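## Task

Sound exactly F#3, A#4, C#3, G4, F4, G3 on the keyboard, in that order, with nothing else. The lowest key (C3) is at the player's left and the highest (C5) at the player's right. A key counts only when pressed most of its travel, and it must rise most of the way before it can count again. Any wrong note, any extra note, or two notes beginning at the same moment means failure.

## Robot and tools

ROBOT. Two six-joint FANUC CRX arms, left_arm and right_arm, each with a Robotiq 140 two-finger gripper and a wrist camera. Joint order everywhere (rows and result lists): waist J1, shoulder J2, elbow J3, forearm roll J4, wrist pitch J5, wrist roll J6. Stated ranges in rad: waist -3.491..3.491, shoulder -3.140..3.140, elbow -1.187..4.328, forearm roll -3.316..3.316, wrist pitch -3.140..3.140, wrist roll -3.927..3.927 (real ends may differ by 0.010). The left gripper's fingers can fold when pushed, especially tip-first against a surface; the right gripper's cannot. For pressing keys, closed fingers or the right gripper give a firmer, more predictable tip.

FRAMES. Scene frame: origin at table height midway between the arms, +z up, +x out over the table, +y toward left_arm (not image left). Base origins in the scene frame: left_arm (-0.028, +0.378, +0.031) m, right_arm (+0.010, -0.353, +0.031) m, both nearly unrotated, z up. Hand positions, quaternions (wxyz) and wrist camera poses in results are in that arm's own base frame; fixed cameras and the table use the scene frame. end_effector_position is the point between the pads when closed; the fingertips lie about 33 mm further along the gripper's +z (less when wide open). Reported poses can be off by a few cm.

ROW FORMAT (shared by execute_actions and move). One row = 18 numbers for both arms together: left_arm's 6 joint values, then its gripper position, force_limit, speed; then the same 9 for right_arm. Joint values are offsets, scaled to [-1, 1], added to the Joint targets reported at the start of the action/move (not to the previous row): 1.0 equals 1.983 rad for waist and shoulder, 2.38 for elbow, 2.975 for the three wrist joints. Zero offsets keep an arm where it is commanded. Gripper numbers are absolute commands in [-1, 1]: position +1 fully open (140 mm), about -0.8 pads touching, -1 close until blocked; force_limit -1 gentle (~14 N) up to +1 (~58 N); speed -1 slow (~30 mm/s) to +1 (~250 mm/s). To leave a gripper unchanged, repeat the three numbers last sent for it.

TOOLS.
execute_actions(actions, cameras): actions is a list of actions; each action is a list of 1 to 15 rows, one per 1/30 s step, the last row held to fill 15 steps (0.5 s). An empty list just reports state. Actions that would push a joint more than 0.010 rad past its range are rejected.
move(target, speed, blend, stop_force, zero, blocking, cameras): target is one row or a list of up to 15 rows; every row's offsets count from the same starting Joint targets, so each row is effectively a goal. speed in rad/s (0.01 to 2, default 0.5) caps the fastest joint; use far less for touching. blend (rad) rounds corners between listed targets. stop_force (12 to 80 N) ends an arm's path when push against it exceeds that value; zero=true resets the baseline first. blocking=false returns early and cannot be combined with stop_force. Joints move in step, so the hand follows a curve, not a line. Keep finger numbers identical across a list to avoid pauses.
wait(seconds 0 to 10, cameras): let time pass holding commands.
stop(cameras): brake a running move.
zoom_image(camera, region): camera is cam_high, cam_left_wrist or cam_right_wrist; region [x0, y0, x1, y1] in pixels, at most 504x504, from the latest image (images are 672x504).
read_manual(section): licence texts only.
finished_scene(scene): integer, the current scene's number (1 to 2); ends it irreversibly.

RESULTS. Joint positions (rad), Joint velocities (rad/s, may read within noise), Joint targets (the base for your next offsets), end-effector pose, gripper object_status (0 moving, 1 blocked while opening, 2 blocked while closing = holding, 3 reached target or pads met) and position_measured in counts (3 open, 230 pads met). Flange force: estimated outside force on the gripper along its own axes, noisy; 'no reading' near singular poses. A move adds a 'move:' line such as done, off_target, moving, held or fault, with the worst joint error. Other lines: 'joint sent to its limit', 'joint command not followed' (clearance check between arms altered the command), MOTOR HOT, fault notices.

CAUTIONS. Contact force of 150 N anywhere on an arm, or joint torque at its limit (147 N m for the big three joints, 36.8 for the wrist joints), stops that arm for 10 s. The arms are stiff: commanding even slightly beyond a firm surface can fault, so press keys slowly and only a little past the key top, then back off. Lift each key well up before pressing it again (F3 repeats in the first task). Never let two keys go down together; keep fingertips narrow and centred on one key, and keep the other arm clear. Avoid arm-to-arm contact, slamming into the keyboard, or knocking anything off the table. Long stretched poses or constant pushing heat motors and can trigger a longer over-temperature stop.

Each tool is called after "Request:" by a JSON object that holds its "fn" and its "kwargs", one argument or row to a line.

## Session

Request:
{"fn": "execute_actions", "kwargs": {
  "actions": []
}}

Request:
{"fn": "zoom_image", "kwargs": {
  "camera": "cam_high",
  "region": [200, 130, 400, 330]
}}

Scene clock: 0.00 s.
left_arm: end_effector_position=(+0.5495, -0.2589, +0.2374) position_measured=3 object_status=3 end_effector_quat_wxyz=(+0.019, -0.075, +0.997, +0.003) | right_arm: end_effector_position=(+0.4613, +0.0177, +0.3239) position_measured=3 object_status=3 end_effector_quat_wxyz=(+0.172, +0.554, -0.529, +0.620)
Joint positions: left_arm=[-0.236 0.384 0.456 -0.018 -1.609 -1.185] | right_arm=[0.977 0.069 -0.687 1.138 -1.759 -1.327]
Joint velocities: within noise
Flange force (N): no reading
Joint targets: left_arm=[-0.236 0.384 0.456 -0.018 -1.609 -1.185] | right_arm=[0.977 0.069 -0.687 1.138 -1.759 -1.327]
Tool commands: left_gripper/position=+1.0 left_gripper/force_limit=+1.0 left_gripper/speed=+1.0 right_gripper/position=+1.0 right_gripper/force_limit=+1.0 right_gripper/speed=+1.0
camera_calibration:
cam_left_wrist: T_world_to_cam=[[-0.142546, 0.989787, -0.00173802, 0.346417], [0.918519, 0.132936, 0.372358, -0.555702], [0.368786, 0.0514817, -0.928088, 0.173365], [0, 0, 0, 1]] pos_world=[0.495869, -0.277932, 0.36842]
cam_right_wrist: T_world_to_cam=[[-0.786402, -0.387504, -0.481053, 0.53693], [0.14497, 0.641235, -0.753526, 0.170987], [0.600462, -0.662313, -0.448093, 0.0260279], [0, 0, 0, 1]] pos_world=[0.381826, 0.115658, 0.398798]

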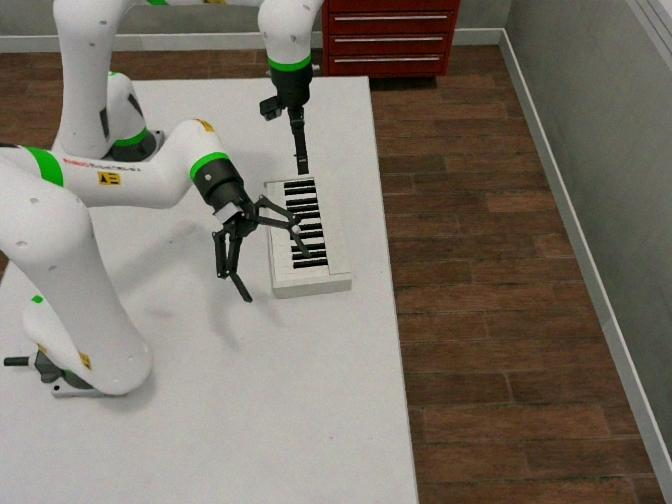

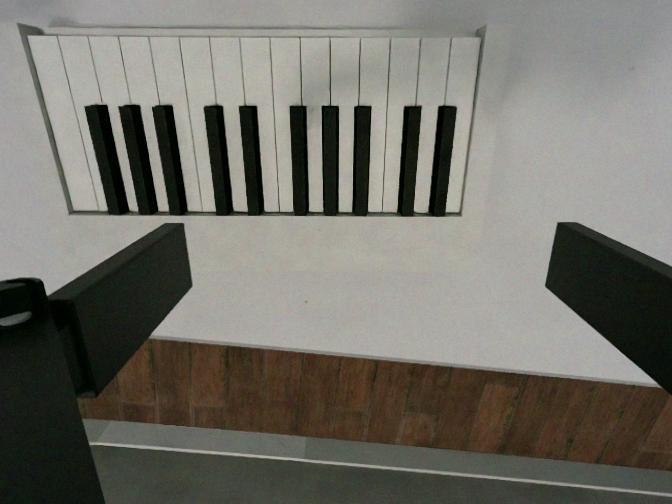

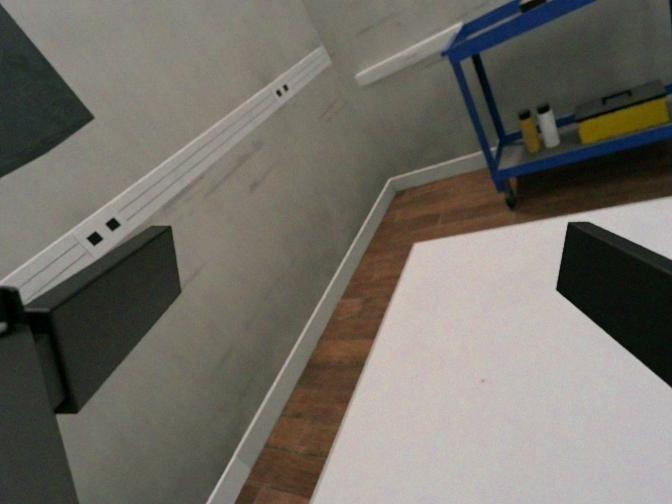

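Scaled by 2.520 from the camera's 672x504 image, which has a finer 960x720 frame.

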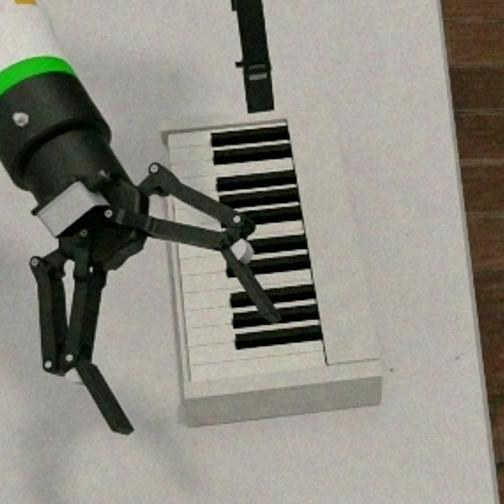

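Request:
{"fn": "move", "kwargs": {
  "target": [
    [0.7242,0,0,0,0,0,1,1,1,0,0,0,0,0,0,-1,-1,-1],
    [0.7242,0,0,0,0,0,1,1,1,-0.003,0.04818,0.32752,0,0,0,-1,-1,-1],
    [0.7242,0,0,0,0,0,1,1,1,-0.003,0.04818,0.32752,-0.38252,0.08748,0.68519,-1,-1,-1]
  ],
  "speed": [0.8,0.8,0.9],
  "blend": 0.1
}}

Request:
{"fn": "zoom_image", "kwargs": {
  "camera": "cam_high",
  "region": [200, 130, 400, 330]
}}

Scene clock: 9.37 s.
left_arm: end_effector_position=(+0.3303, +0.5098, +0.2374) position_measured=3 object_status=3 end_effector_quat_wxyz=(-0.012, +0.713, -0.701, -0.015) | right_arm: end_effector_position=(+0.3872, +0.3362, +0.2023) position_measured=230 object_status=3 end_effector_quat_wxyz=(+0.000, +0.998, +0.056, +0.000)
Joint positions: left_arm=[1.201 0.384 0.456 -0.018 -1.609 -1.185] | right_arm=[0.971 0.164 0.093 0 -1.499 0.711]
Joint velocities: within noise
Flange force (N): left_arm=[6.7 6.3 2.4] | right_arm=[-1.0 -2.8 -1.2]
Joint targets: left_arm=[1.201 0.384 0.456 -0.018 -1.609 -1.185] | right_arm=[0.971 0.164 0.093 0.000 -1.499 0.711]
move: done; blend cut to 0 rad at target 1
camera_calibration:
cam_left_wrist: T_world_to_cam=[[-0.999962, -0.00853569, -0.00173819, 0.346417], [-0.0085691, 0.92805, 0.372358, -0.555702], [-0.00156521, 0.372359, -0.928088, 0.173365], [0, 0, 0, 1]] pos_world=[0.341914, 0.454122, 0.36842]
cam_right_wrist: T_world_to_cam=[[0.095505, -0.99533, -0.0140623, 0.311978], [-0.935705, -0.0945856, 0.339866, 0.330464], [-0.339609, -0.0193008, -0.940369, 0.47434], [0, 0, 0, 1]] pos_world=[0.440512, 0.350933, 0.338128]

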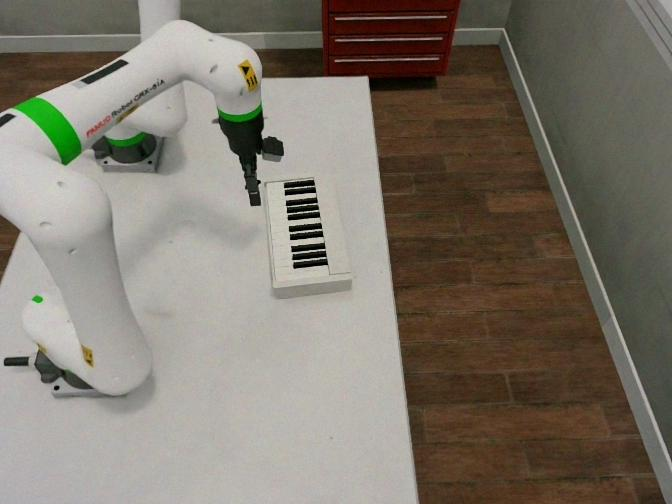

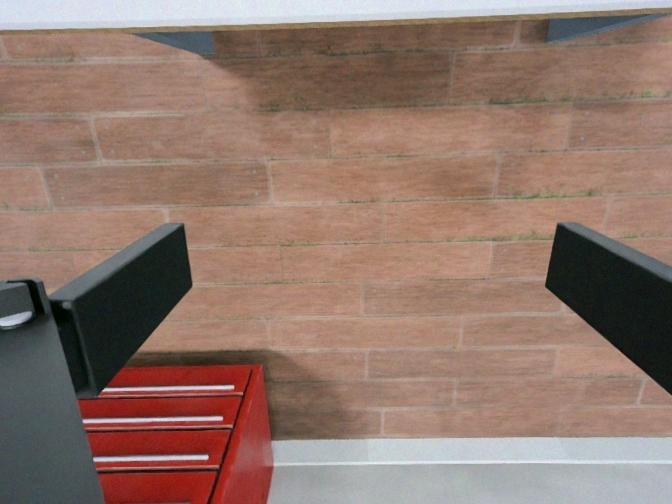

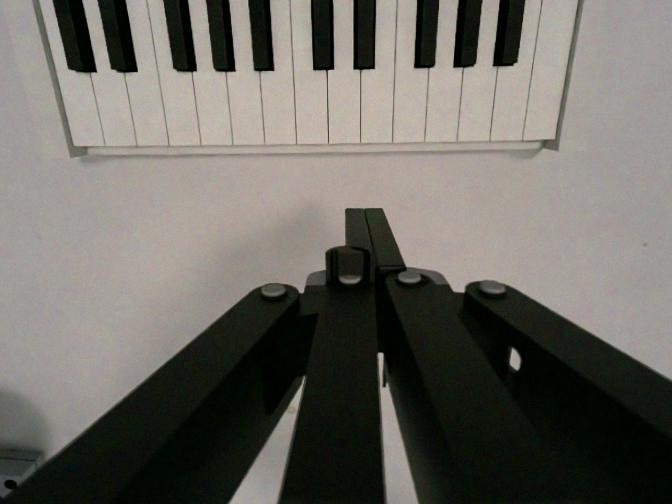

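Scaled by 2.520 from the camera's 672x504 image, which has a finer 960x720 frame.

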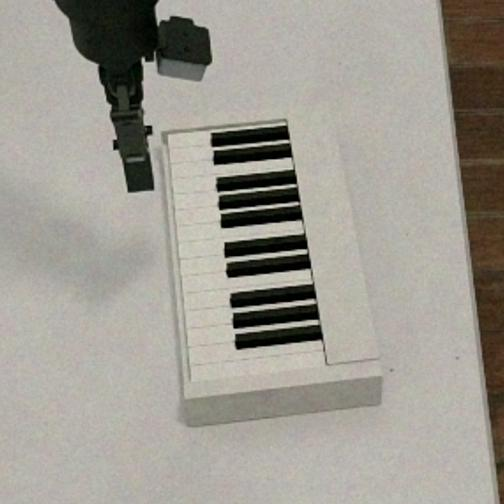

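Request:
{"fn": "zoom_image", "kwargs": {
  "camera": "cam_right_wrist",
  "region": [20, 0, 320, 200]
}}

Request:
{"fn": "zoom_image", "kwargs": {
  "camera": "cam_right_wrist",
  "region": [300, 0, 600, 200]
}}

Scaled by 1.680 from the camera's 672x504 image, which has a finer 960x720 frame.

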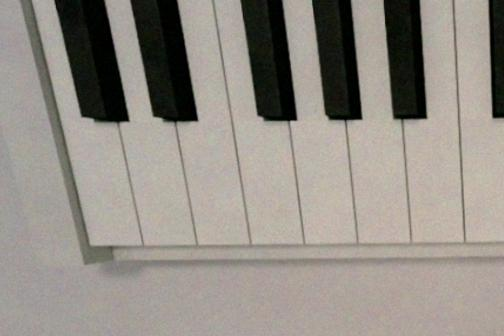

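Scaled by 1.680 from the camera's 672x504 image, which has a finer 960x720 frame.

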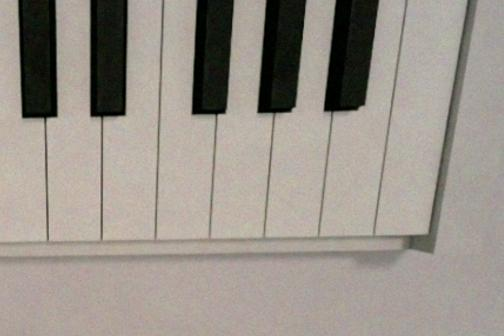

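Request:
{"fn": "move", "kwargs": {
  "target": [0.7242,0,0,0,0,0,1,1,1,0.0061,0.19348,0.10747,0,0.04299,-0.00407,-1,-1,-1],
  "speed": 0.25,
  "cameras": []
}}

Scene clock: 16.50 s.
left_arm: end_effector_position=(-0.4609, +0.3957, +0.2374) position_measured=3 object_status=3 end_effector_quat_wxyz=(+0.001, +0.998, -0.059, -0.019) | right_arm: end_effector_position=(+0.4602, +0.4566, +0.0933) position_measured=230 object_status=3 end_effector_quat_wxyz=(+0.000, +0.998, +0.056, +0.000)
Joint positions: left_arm=[2.637 0.384 0.456 -0.018 -1.609 -1.185] | right_arm=[0.983 0.548 0.349 0 -1.371 0.699]
Joint velocities: within noise
Flange force (N): left_arm=[7.9 7.5 3.5] | right_arm=[0.1 -2.8 -1.0]
Joint targets: left_arm=[2.637 0.384 0.456 -0.018 -1.609 -1.185] | right_arm=[0.983 0.548 0.349 0.000 -1.371 0.699]
move: done
No camera images: "cameras" was empty.

Request:
{"fn": "execute_actions", "kwargs": {
  "actions": []
}}

Request:
{"fn": "zoom_image", "kwargs": {
  "camera": "cam_right_wrist",
  "region": [250, 140, 450, 300]
}}

Scene clock: 16.57 s.
left_arm: end_effector_position=(-0.4609, +0.3957, +0.2374) position_measured=3 object_status=3 end_effector_quat_wxyz=(+0.001, +0.998, -0.059, -0.019) | right_arm: end_effector_position=(+0.4602, +0.4566, +0.0933) position_measured=230 object_status=3 end_effector_quat_wxyz=(+0.000, +0.998, +0.056, +0.000)
Joint positions: left_arm=[2.637 0.384 0.456 -0.018 -1.609 -1.185] | right_arm=[0.983 0.548 0.349 0 -1.371 0.699]
Joint velocities: within noise
Flange force (N): left_arm=[7.4 5.6 2.4] | right_arm=[0.2 -3.0 -1.1]
Joint targets: left_arm=[2.637 0.384 0.456 -0.018 -1.609 -1.185] | right_arm=[0.983 0.548 0.349 0.000 -1.371 0.699]
Tool commands: left_gripper/position=+1.0 left_gripper/force_limit=+1.0 left_gripper/speed=+1.0 right_gripper/position=-1.0 right_gripper/force_limit=-1.0 right_gripper/speed=-1.0
camera_calibration:
cam_left_wrist: T_world_to_cam=[[-0.125657, -0.992072, -0.00173814, 0.346417], [-0.920814, 0.115979, 0.372358, -0.555702], [-0.369204, 0.04839, -0.928088, 0.173365], [0, 0, 0, 1]] pos_world=[-0.404161, 0.399732, 0.36842]
cam_right_wrist: T_world_to_cam=[[0.0954997, -0.99533, -0.0140368, 0.423357], [-0.935689, -0.094571, 0.339917, 0.447196], [-0.339657, -0.0193278, -0.940351, 0.399015], [0, 0, 0, 1]] pos_world=[0.513534, 0.471384, 0.229148]

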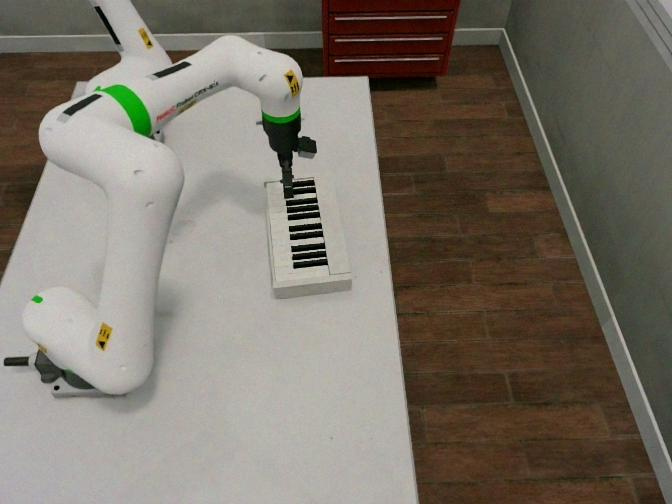

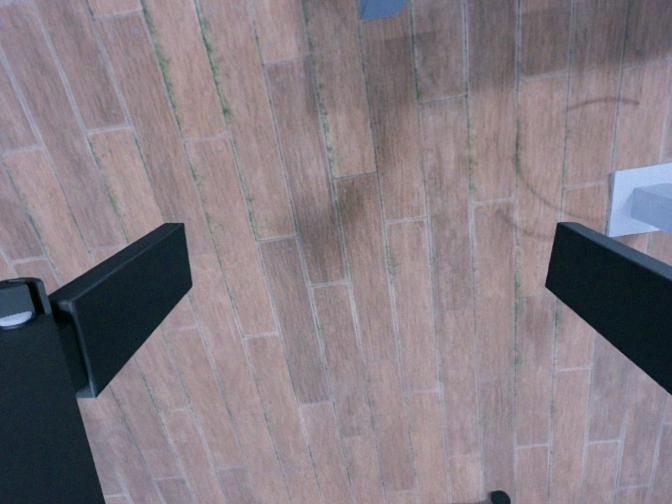

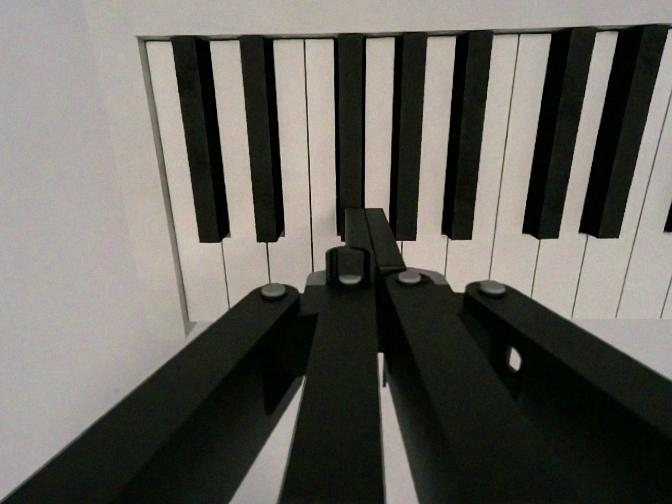

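Scaled by 2.520 from the camera's 672x504 image, which has a finer 960x720 frame.

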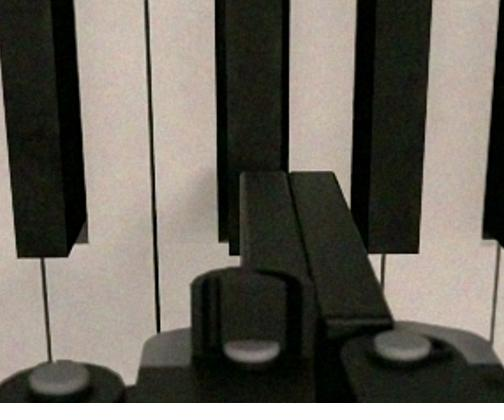

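Request:
{"fn": "move", "kwargs": {
  "target": [0,0,0,0,0,0,1,1,1,0.00246,0.00647,-0.00196,0,0.00577,-0.00164,-1,-1,-1],
  "speed": 0.05,
  "cameras": ["cam_right_wrist"]
}}

Request:
{"fn": "zoom_image", "kwargs": {
  "camera": "cam_right_wrist",
  "region": [250, 140, 450, 300]
}}

Scene clock: 17.73 s.
left_arm: end_effector_position=(-0.4609, +0.3957, +0.2374) position_measured=3 object_status=3 end_effector_quat_wxyz=(+0.001, +0.998, -0.059, -0.019) | right_arm: end_effector_position=(+0.4596, +0.4612, +0.0832) position_measured=230 object_status=3 end_effector_quat_wxyz=(+0.000, +0.998, +0.056, +0.000)
Joint positions: left_arm=[2.637 0.384 0.456 -0.018 -1.609 -1.185] | right_arm=[0.988 0.561 0.344 0 -1.354 0.694]
Joint velocities: within noise
Flange force (N): left_arm=[8.8 7.1 3.5] | right_arm=[0.0 -3.1 -0.8]
Joint targets: left_arm=[2.637 0.384 0.456 -0.018 -1.609 -1.185] | right_arm=[0.988 0.561 0.344 0.000 -1.354 0.694]
move: done
camera_calibration:
cam_right_wrist: T_world_to_cam=[[0.0954904, -0.995335, -0.0137873, 0.427817], [-0.935629, -0.0944735, 0.340108, 0.450334], [-0.339824, -0.0195772, -0.940285, 0.38955], [0, 0, 0, 1]] pos_world=[0.512871, 0.475992, 0.219024]
Images, in order (width x height): cam_right_wrist 672x504.

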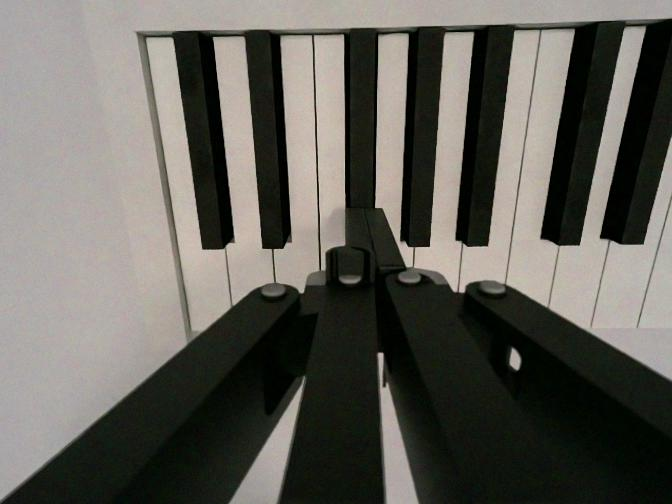

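Scaled by 2.520 from the camera's 672x504 image, which has a finer 960x720 frame.

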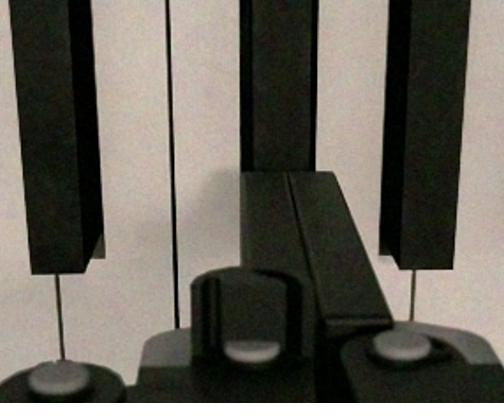

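Request:
{"fn": "move", "kwargs": {
  "target": [0,0,0,0,0,0,1,1,1,0,0.01319,-0.02355,0,0.02763,0,-1,-1,-1],
  "speed": 0.018,
  "stop_force": 16,
  "cameras": ["cam_right_wrist"]
}}

Request:
{"fn": "zoom_image", "kwargs": {
  "camera": "cam_right_wrist",
  "region": [250, 140, 450, 300]
}}

Scene clock: 21.07 s.
left_arm: end_effector_position=(-0.4609, +0.3957, +0.2374) position_measured=3 object_status=3 end_effector_quat_wxyz=(+0.001, +0.998, -0.059, -0.019) | right_arm: end_effector_position=(+0.4598, +0.4615, +0.0615) position_measured=230 object_status=3 end_effector_quat_wxyz=(+0.000, +0.998, +0.056, +0.000)
Joint positions: left_arm=[2.637 0.384 0.456 -0.018 -1.609 -1.185] | right_arm=[0.988 0.575 0.313 0 -1.309 0.694]
Joint velocities: within noise
Flange force (N): left_arm=[7.8 6.5 3.0] | right_arm=[-6.8 -0.6 -23.8]
Joint targets: left_arm=[2.637 0.384 0.456 -0.018 -1.609 -1.185] | right_arm=[0.988 0.575 0.313 0.000 -1.309 0.694]
move: contact (right_arm); right_arm: the wrist pitch is farthest, 0.037 rad from its target
camera_calibration:
cam_right_wrist: T_world_to_cam=[[0.095497, -0.995332, -0.0139504, 0.427846], [-0.935669, -0.0945377, 0.339981, 0.457999], [-0.339713, -0.0194142, -0.940329, 0.369101], [0, 0, 0, 1]] pos_world=[0.513066, 0.476313, 0.197334]
Images, in order (width x height): cam_right_wrist 672x504.

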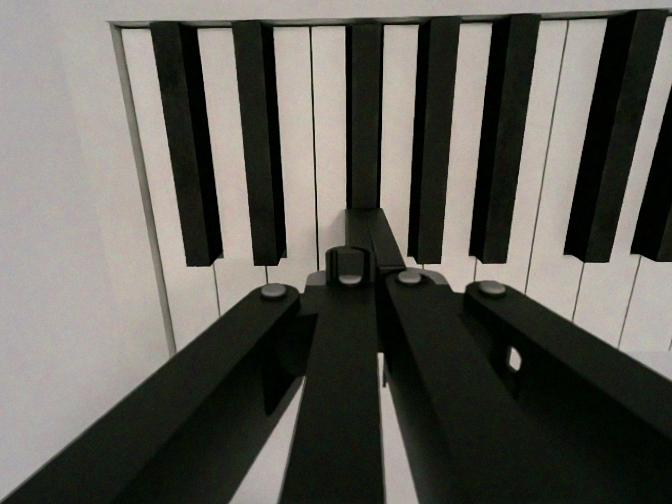

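Scaled by 2.520 from the camera's 672x504 image, which has a finer 960x720 frame.

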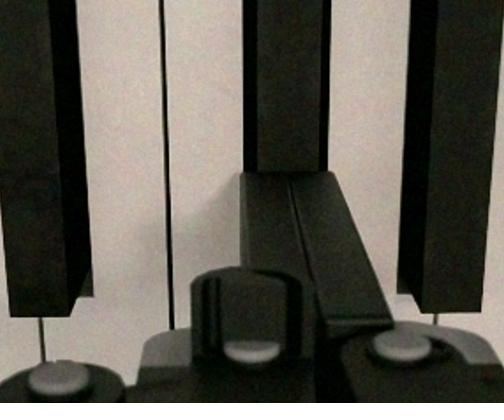

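Request:
{"fn": "move", "kwargs": {
  "target": [
    [0,0,0,0,0,0,1,1,1,0,-0.00701,0.01298,0,-0.01503,0,-1,-1,-1],
    [0,0,0,0,0,0,1,1,1,-0.1387,-0.14425,-0.13761,0,0.01401,0.09245,-1,-1,-1]
  ],
  "speed": [0.1,0.25],
  "blend": 0.005,
  "cameras": ["cam_high","cam_right_wrist"]
}}

Request:
{"fn": "zoom_image", "kwargs": {
  "camera": "cam_right_wrist",
  "region": [250, 140, 450, 300]
}}

Scene clock: 23.70 s.
left_arm: end_effector_position=(-0.4609, +0.3957, +0.2374) position_measured=3 object_status=3 end_effector_quat_wxyz=(+0.001, +0.998, -0.059, -0.019) | right_arm: end_effector_position=(+0.4839, +0.2467, +0.0933) position_measured=230 object_status=3 end_effector_quat_wxyz=(+0.000, +0.998, +0.056, +0.000)
Joint positions: left_arm=[2.637 0.384 0.456 -0.018 -1.609 -1.185] | right_arm=[0.713 0.289 -0.014 0 -1.268 0.969]
Joint velocities: within noise
Flange force (N): left_arm=[6.7 5.1 2.4] | right_arm=[-0.5 -1.9 -1.7]
Joint targets: left_arm=[2.637 0.384 0.456 -0.018 -1.609 -1.185] | right_arm=[0.713 0.289 -0.014 0.000 -1.268 0.969]
move: done
camera_calibration:
cam_right_wrist: T_world_to_cam=[[0.0954646, -0.995333, -0.0140743, 0.212184], [-0.935767, -0.0945549, 0.339706, 0.449495], [-0.339452, -0.0192597, -0.940426, 0.402863], [0, 0, 0, 1]] pos_world=[0.537119, 0.261455, 0.229153]
Images, in order (width x height): cam_high 672x504, cam_right_wrist 672x504.

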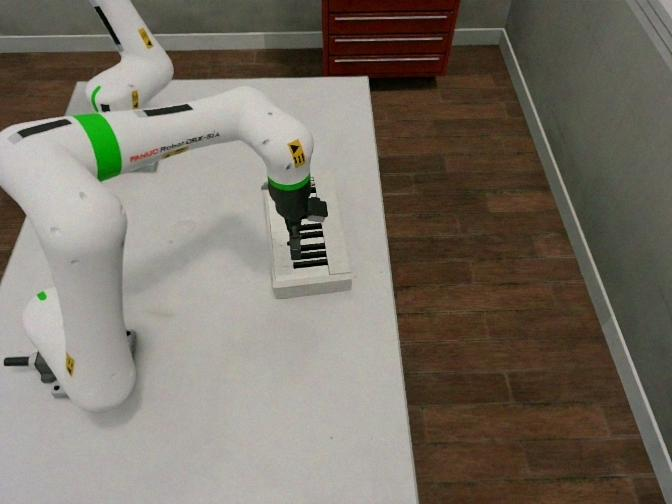

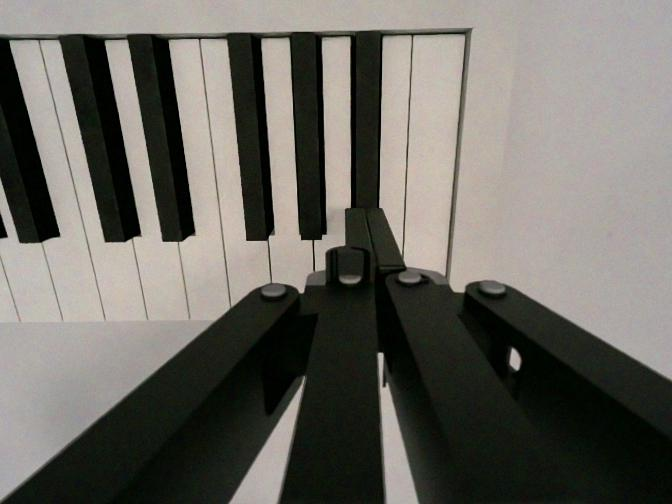

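Scaled by 2.520 from the camera's 672x504 image, which has a finer 960x720 frame.

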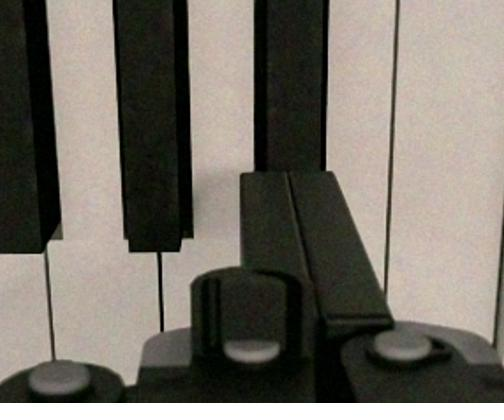

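Request:
{"fn": "move", "kwargs": {
  "target": [0,0,0,0,0,0,1,1,1,-0.00192,0.00282,-0.00739,0,0.00773,0.00128,-1,-1,-1],
  "speed": 0.05,
  "cameras": ["cam_right_wrist"]
}}

Request:
{"fn": "zoom_image", "kwargs": {
  "camera": "cam_right_wrist",
  "region": [250, 140, 450, 300]
}}

Scene clock: 24.97 s.
left_arm: end_effector_position=(-0.4609, +0.3957, +0.2374) position_measured=3 object_status=3 end_effector_quat_wxyz=(+0.001, +0.998, -0.059, -0.019) | right_arm: end_effector_position=(+0.4841, +0.2442, +0.0832) position_measured=230 object_status=3 end_effector_quat_wxyz=(+0.000, +0.998, +0.056, +0.000)
Joint positions: left_arm=[2.637 0.384 0.456 -0.018 -1.609 -1.185] | right_arm=[0.709 0.294 -0.032 0 -1.245 0.973]
Joint velocities: within noise
Flange force (N): left_arm=[7.4 6.3 3.2] | right_arm=[0.4 -2.7 -1.1]
Joint targets: left_arm=[2.637 0.384 0.456 -0.018 -1.609 -1.185] | right_arm=[0.709 0.294 -0.032 0.000 -1.245 0.973]
move: done
camera_calibration:
cam_right_wrist: T_world_to_cam=[[0.0954305, -0.995338, -0.0139807, 0.209547], [-0.93573, -0.0944886, 0.339826, 0.452851], [-0.339563, -0.0193476, -0.940384, 0.393456], [0, 0, 0, 1]] pos_world=[0.537352, 0.258972, 0.219039]
Images, in order (width x height): cam_right_wrist 672x504.

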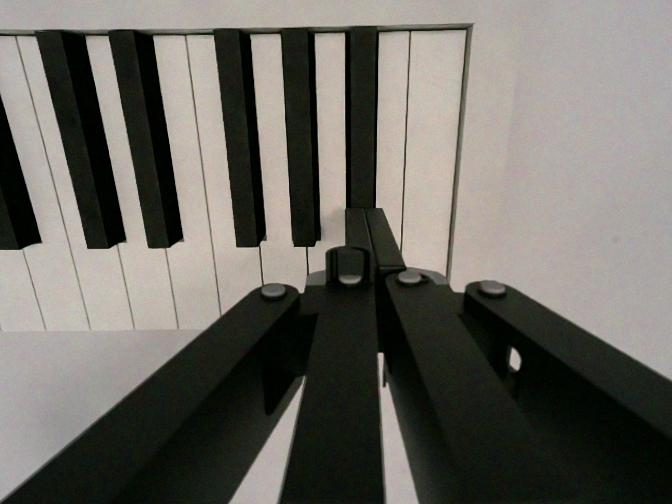

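Scaled by 2.520 from the camera's 672x504 image, which has a finer 960x720 frame.

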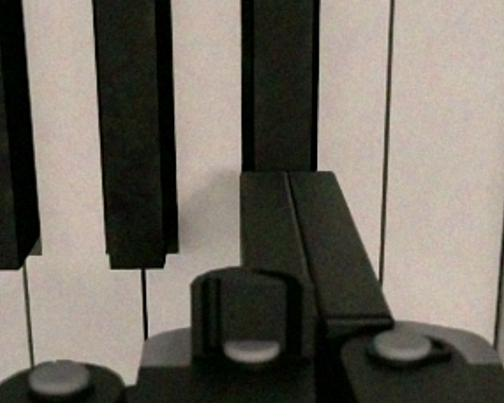

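Aligned (254–313).

Request:
{"fn": "move", "kwargs": {
  "target": [0,0,0,0,0,0,1,1,1,0,0.01784,-0.02239,0,0.02981,0,-1,-1,-1],
  "speed": 0.018,
  "stop_force": 16,
  "cameras": ["cam_right_wrist"]
}}

Scene clock: 28.40 s.
left_arm: end_effector_position=(-0.4609, +0.3957, +0.2374) position_measured=3 object_status=3 end_effector_quat_wxyz=(+0.001, +0.998, -0.059, -0.019) | right_arm: end_effector_position=(+0.4844, +0.2445, +0.0612) position_measured=230 object_status=3 end_effector_quat_wxyz=(+0.000, +0.998, +0.056, +0.000)
Joint positions: left_arm=[2.637 0.384 0.456 -0.018 -1.609 -1.185] | right_arm=[0.709 0.314 -0.061 0 -1.196 0.973]
Joint velocities: within noise
Flange force (N): left_arm=[7.1 6.2 2.7] | right_arm=[-6.9 -1.5 -23.4]
Joint targets: left_arm=[2.637 0.384 0.456 -0.018 -1.609 -1.185] | right_arm=[0.709 0.314 -0.061 0.000 -1.196 0.973]
move: contact (right_arm); right_arm: the wrist pitch is farthest, 0.040 rad from its target
camera_calibration:
cam_right_wrist: T_world_to_cam=[[0.0954203, -0.995338, -0.0140693, 0.2095], [-0.935773, -0.0945118, 0.339701, 0.460696], [-0.339447, -0.0192487, -0.940428, 0.372835], [0, 0, 0, 1]] pos_world=[0.537674, 0.259241, 0.197073]
Images, in order (width x height): cam_right_wrist 672x504.

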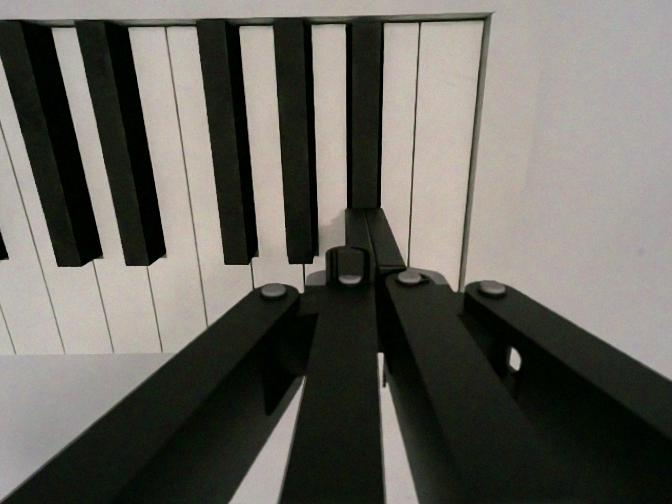

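Request:
{"fn": "move", "kwargs": {
  "target": [
    [0,0,0,0,0,0,1,1,1,0,-0.00978,0.01227,0,-0.0163,0,-1,-1,-1],
    [0,0,0,0,0,0,1,1,1,0.17409,0.18668,0.26096,0,-0.08427,-0.11604,-1,-1,-1]
  ],
  "speed": [0.1,0.35],
  "blend": 0.005,
  "cameras": ["cam_high","cam_right_wrist"]
}}

Request:
{"fn": "zoom_image", "kwargs": {
  "camera": "cam_right_wrist",
  "region": [250, 140, 450, 300]
}}

Scene clock: 31.23 s.
left_arm: end_effector_position=(-0.4609, +0.3957, +0.2374) position_measured=3 object_status=3 end_effector_quat_wxyz=(+0.001, +0.998, -0.059, -0.019) | right_arm: end_effector_position=(+0.4517, +0.5324, +0.0933) position_measured=230 object_status=3 end_effector_quat_wxyz=(+0.000, +0.998, +0.056, +0.000)
Joint positions: left_arm=[2.637 0.384 0.456 -0.018 -1.609 -1.185] | right_arm=[1.054 0.684 0.56 0 -1.447 0.628]
Joint velocities: within noise
Flange force (N): left_arm=[8.8 7.4 3.6] | right_arm=[0.6 -3.2 -0.6]
Joint targets: left_arm=[2.637 0.384 0.456 -0.018 -1.609 -1.185] | right_arm=[1.054 0.684 0.560 0.000 -1.447 0.628]
move: done
camera_calibration:
cam_right_wrist: T_world_to_cam=[[0.0954975, -0.995328, -0.0142595, 0.499583], [-0.935722, -0.0946468, 0.339803, 0.446383], [-0.339565, -0.0191074, -0.940388, 0.397411], [0, 0, 0, 1]] pos_world=[0.504928, 0.547091, 0.229162]
Images, in order (width x height): cam_high 672x504, cam_right_wrist 672x504.

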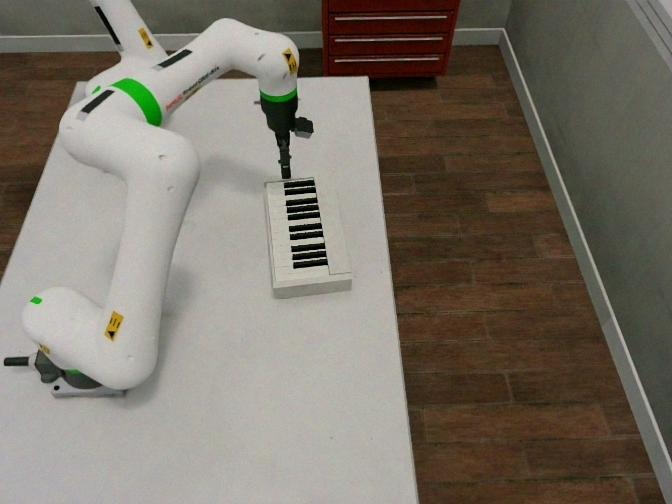

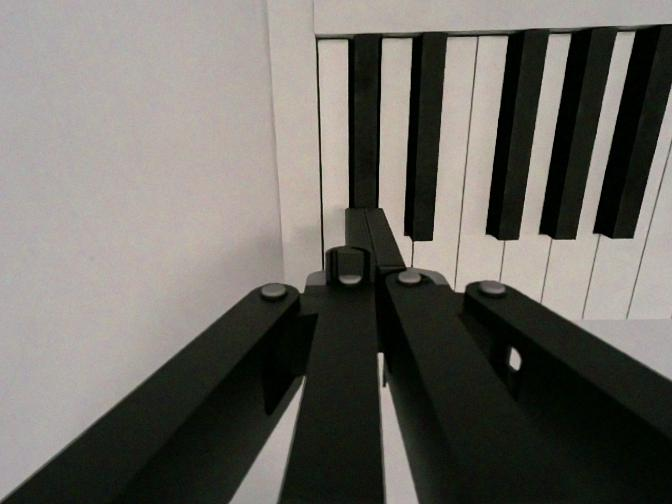

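Scaled by 2.520 from the camera's 672x504 image, which has a finer 960x720 frame.

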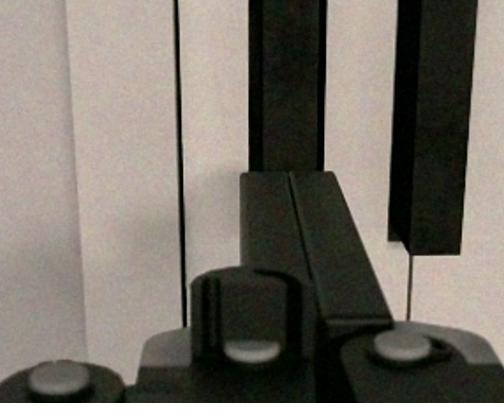

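Request:
{"fn": "move", "kwargs": {
  "target": [0,0,0,0,0,0,1,1,1,-0.00076,0.00025,-0.00945,0,0.00787,0.0005,-1,-1,-1],
  "speed": 0.05,
  "cameras": ["cam_right_wrist"]
}}

Request:
{"fn": "zoom_image", "kwargs": {
  "camera": "cam_right_wrist",
  "region": [250, 140, 450, 300]
}}

Scene clock: 32.23 s.
left_arm: end_effector_position=(-0.4609, +0.3957, +0.2374) position_measured=3 object_status=3 end_effector_quat_wxyz=(+0.001, +0.998, -0.059, -0.019) | right_arm: end_effector_position=(+0.4519, +0.5308, +0.0833) position_measured=230 object_status=3 end_effector_quat_wxyz=(-0.001, +0.998, +0.056, +0.000)
Joint positions: left_arm=[2.637 0.384 0.456 -0.018 -1.609 -1.185] | right_arm=[1.053 0.684 0.538 0 -1.423 0.629]
Joint velocities: within noise
Flange force (N): left_arm=[7.6 6.4 2.8] | right_arm=[1.0 -3.2 -1.2]
Joint targets: left_arm=[2.637 0.384 0.456 -0.018 -1.609 -1.185] | right_arm=[1.053 0.684 0.538 0.000 -1.423 0.629]
move: done
camera_calibration:
cam_right_wrist: T_world_to_cam=[[0.0955113, -0.995321, -0.0145911, 0.497902], [-0.93579, -0.0947768, 0.33958, 0.44999], [-0.339374, -0.0187795, -0.940464, 0.387878], [0, 0, 0, 1]] pos_world=[0.505177, 0.545505, 0.219243]
Images, in order (width x height): cam_right_wrist 672x504.

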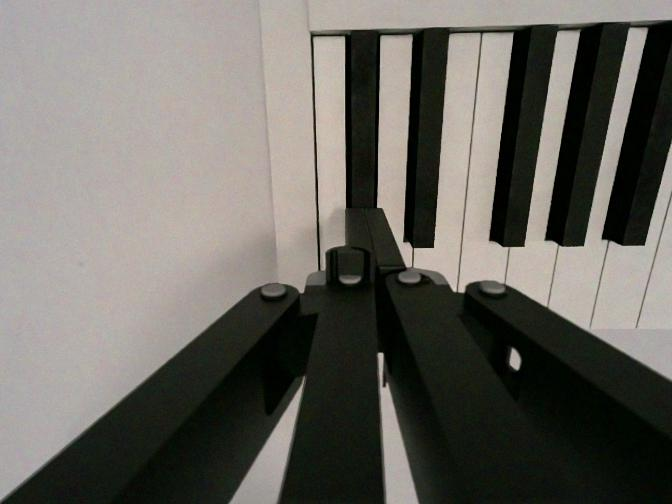

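Scaled by 2.520 from the camera's 672x504 image, which has a finer 960x720 frame.

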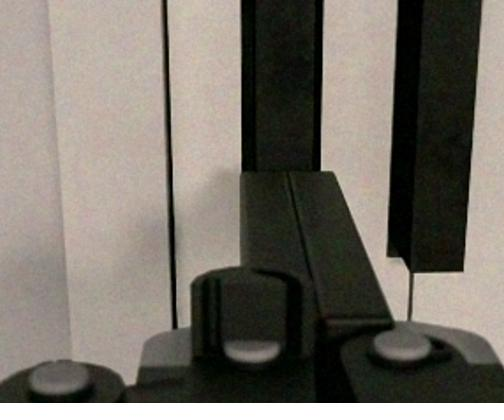

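Request:
{"fn": "move", "kwargs": {
  "target": [0,0,0,0,0,0,1,1,1,0,0.01051,-0.0256,0,0.02748,0,-1,-1,-1],
  "speed": 0.018,
  "stop_force": 16,
  "cameras": ["cam_right_wrist"]
}}

Scene clock: 35.53 s.
left_arm: end_effector_position=(-0.4609, +0.3957, +0.2374) position_measured=3 object_status=3 end_effector_quat_wxyz=(+0.001, +0.998, -0.059, -0.019) | right_arm: end_effector_position=(+0.4521, +0.5312, +0.0615) position_measured=230 object_status=3 end_effector_quat_wxyz=(-0.001, +0.998, +0.056, +0.000)
Joint positions: left_arm=[2.637 0.384 0.456 -0.018 -1.609 -1.185] | right_arm=[1.053 0.695 0.504 0 -1.378 0.629]
Joint velocities: within noise
Flange force (N): left_arm=[7.7 6.2 2.6] | right_arm=[-5.8 -1.4 -23.4]
Joint targets: left_arm=[2.637 0.384 0.456 -0.018 -1.609 -1.185] | right_arm=[1.053 0.695 0.504 0.000 -1.378 0.629]
move: contact (right_arm); right_arm: the wrist pitch is farthest, 0.037 rad from its target
camera_calibration:
cam_right_wrist: T_world_to_cam=[[0.0955019, -0.995319, -0.0148059, 0.497934], [-0.935836, -0.0948437, 0.339435, 0.457686], [-0.33925, -0.0185608, -0.940513, 0.367275], [0, 0, 0, 1]] pos_world=[0.505364, 0.545829, 0.197445]
Images, in order (width x height): cam_right_wrist 672x504.

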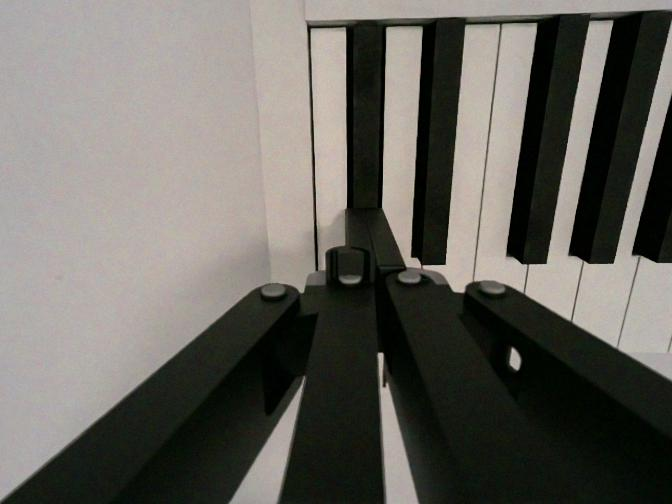

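Request:
{"fn": "move", "kwargs": {
  "target": [
    [0,0,0,0,0,0,1,1,1,0,-0.0052,0.01408,0,-0.01533,0,-1,-1,-1],
    [0,0,0,0,0,0,1,1,1,-0.11659,-0.23691,-0.25148,0,0.04266,0.07789,-1,-1,-1]
  ],
  "speed": [0.1,0.35],
  "blend": 0.005,
  "cameras": ["cam_high","cam_right_wrist"]
}}

Request:
{"fn": "zoom_image", "kwargs": {
  "camera": "cam_right_wrist",
  "region": [250, 140, 450, 300]
}}

Scene clock: 38.60 s.
left_arm: end_effector_position=(-0.4609, +0.3957, +0.2374) position_measured=3 object_status=3 end_effector_quat_wxyz=(+0.001, +0.998, -0.059, -0.019) | right_arm: end_effector_position=(+0.4355, +0.2775, +0.0929) position_measured=230 object_status=3 end_effector_quat_wxyz=(+0.000, +0.998, +0.056, +0.000)
Joint positions: left_arm=[2.637 0.384 0.456 -0.018 -1.609 -1.185] | right_arm=[0.822 0.226 -0.094 0 -1.251 0.861]
Joint velocities: within noise
Flange force (N): left_arm=[8.7 6.4 3.1] | right_arm=[-0.7 -2.5 -1.4]
Joint targets: left_arm=[2.637 0.384 0.456 -0.018 -1.609 -1.185] | right_arm=[0.822 0.226 -0.094 0.000 -1.251 0.861]
move: done
camera_calibration:
cam_right_wrist: T_world_to_cam=[[0.0959613, -0.995294, -0.0134683, 0.247202], [-0.935479, -0.0948009, 0.34043, 0.407128], [-0.340105, -0.0200688, -0.940173, 0.387148], [0, 0, 0, 1]] pos_world=[0.488809, 0.292405, 0.228717]
Images, in order (width x height): cam_high 672x504, cam_right_wrist 672x504.

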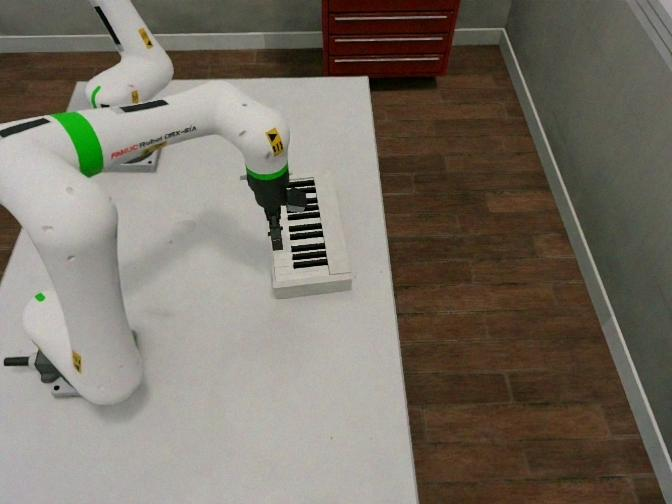

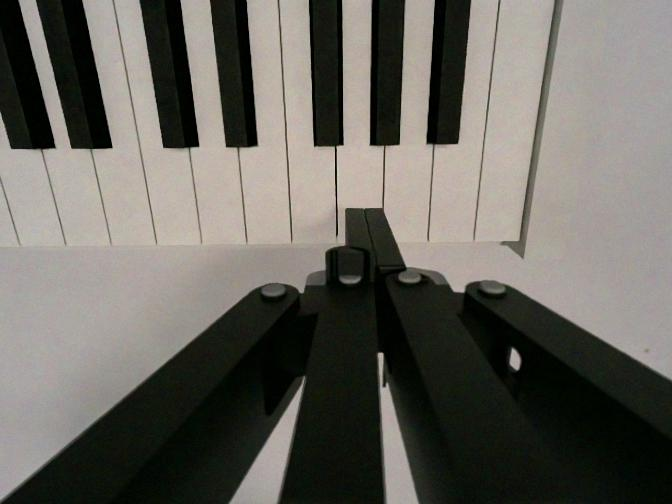

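Scaled by 2.520 from the camera's 672x504 image, which has a finer 960x720 frame.

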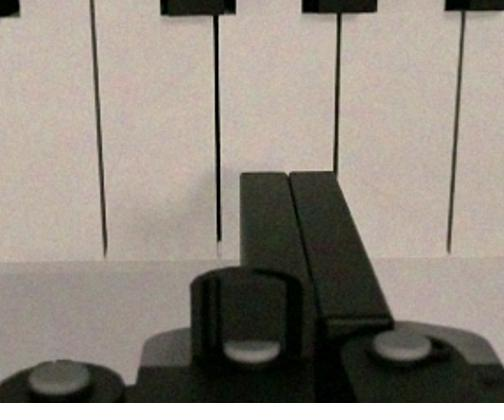

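Request:
{"fn": "move", "kwargs": {
  "target": [0,0,0,0,0,0,1,1,1,0,0.02281,-0.02881,0,0.03825,0,-1,-1,-1],
  "speed": 0.02,
  "stop_force": 16,
  "cameras": ["cam_right_wrist"]
}}

Request:
{"fn": "zoom_image", "kwargs": {
  "camera": "cam_right_wrist",
  "region": [250, 140, 450, 300]
}}

Scene clock: 44.77 s.
left_arm: end_effector_position=(-0.4609, +0.3957, +0.2374) position_measured=3 object_status=3 end_effector_quat_wxyz=(+0.001, +0.998, -0.059, -0.019) | right_arm: end_effector_position=(+0.4356, +0.2776, +0.0459) position_measured=230 object_status=3 end_effector_quat_wxyz=(+0.000, +0.998, +0.056, +0.000)
Joint positions: left_arm=[2.637 0.384 0.456 -0.018 -1.609 -1.185] | right_arm=[0.822 0.268 -0.159 0 -1.145 0.861]
Joint velocities: within noise
Flange force (N): left_arm=[8.0 6.1 3.4] | right_arm=[-5.6 -2.6 -24.1]
Joint targets: left_arm=[2.637 0.384 0.456 -0.018 -1.609 -1.185] | right_arm=[0.822 0.268 -0.159 0.000 -1.145 0.861]
move: contact (right_arm)
camera_calibration:
cam_right_wrist: T_world_to_cam=[[0.0959248, -0.995296, -0.0135929, 0.246689], [-0.93553, -0.094812, 0.340285, 0.423266], [-0.339973, -0.0199252, -0.940224, 0.342963], [0, 0, 0, 1]] pos_world=[0.488913, 0.292493, 0.181785]
Images, in order (width x height): cam_right_wrist 672x504.

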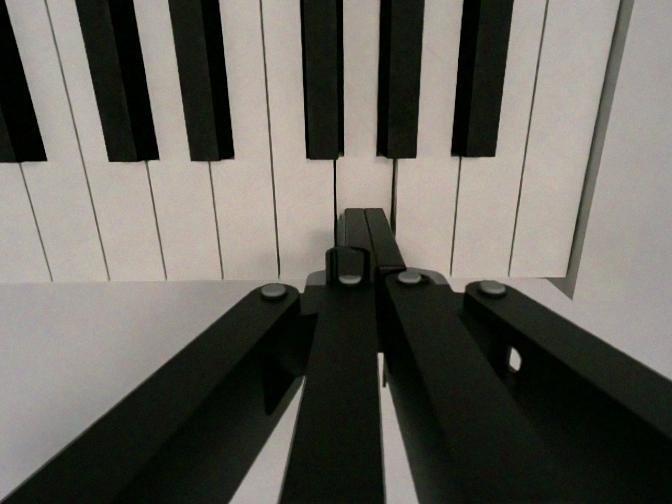

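Scaled by 2.520 from the camera's 672x504 image, which has a finer 960x720 frame.

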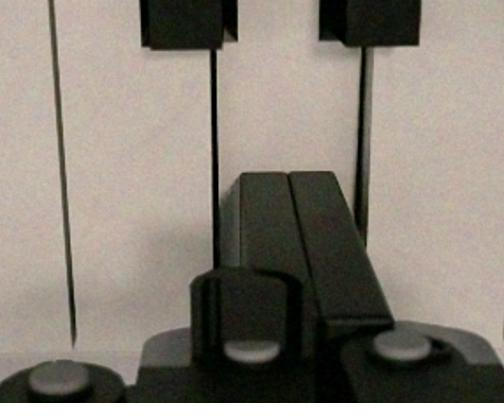

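Request:
{"fn": "move", "kwargs": {
  "target": [
    [0,0,0,0,0,0,1,1,1,0,-0.01715,0.02143,0,-0.02817,0,-1,-1,-1],
    [0,0,0,0,0,0,1,1,1,0.01755,-0.00459,0.03437,0,-0.03012,-0.0118,-1,-1,-1]
  ],
  "speed": 0.12,
  "blend": 0.005,
  "cameras": ["cam_right_wrist"]
}}

Request:
{"fn": "zoom_image", "kwargs": {
  "camera": "cam_right_wrist",
  "region": [250, 140, 450, 300]
}}

Scene clock: 46.37 s.
left_arm: end_effector_position=(-0.4609, +0.3957, +0.2374) position_measured=3 object_status=3 end_effector_quat_wxyz=(+0.001, +0.998, -0.059, -0.019) | right_arm: end_effector_position=(+0.4331, +0.3012, +0.0832) position_measured=230 object_status=3 end_effector_quat_wxyz=(+0.000, +0.998, +0.056, +0.000)
Joint positions: left_arm=[2.637 0.384 0.456 -0.018 -1.609 -1.185] | right_arm=[0.856 0.259 -0.077 0 -1.234 0.826]
Joint velocities: within noise
Flange force (N): left_arm=[7.5 6.0 2.6] | right_arm=[-1.0 -2.5 -1.0]
Joint targets: left_arm=[2.637 0.384 0.456 -0.018 -1.609 -1.185] | right_arm=[0.857 0.259 -0.077 0.000 -1.234 0.826]
move: done
camera_calibration:
cam_right_wrist: T_world_to_cam=[[0.0956423, -0.995311, -0.0144702, 0.271093], [-0.935842, -0.0948623, 0.339412, 0.410743], [-0.339193, -0.0189203, -0.940526, 0.377007], [0, 0, 0, 1]] pos_world=[0.48634, 0.315919, 0.219097]
Images, in order (width x height): cam_right_wrist 672x504.

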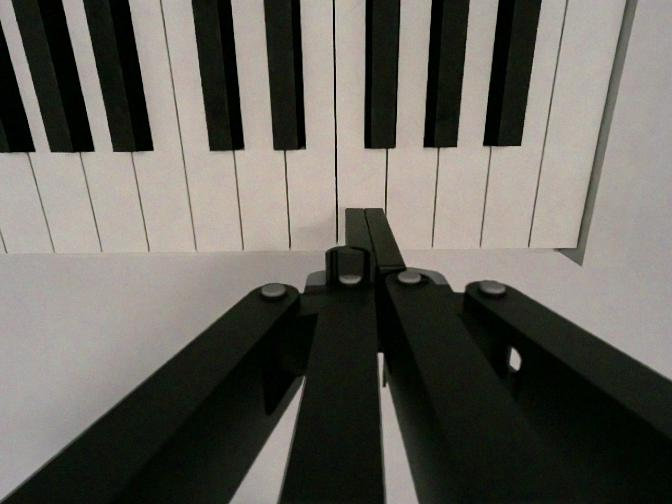

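Scaled by 2.520 from the camera's 672x504 image, which has a finer 960x720 frame.

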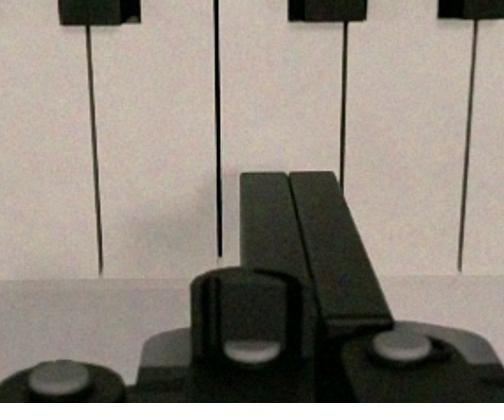

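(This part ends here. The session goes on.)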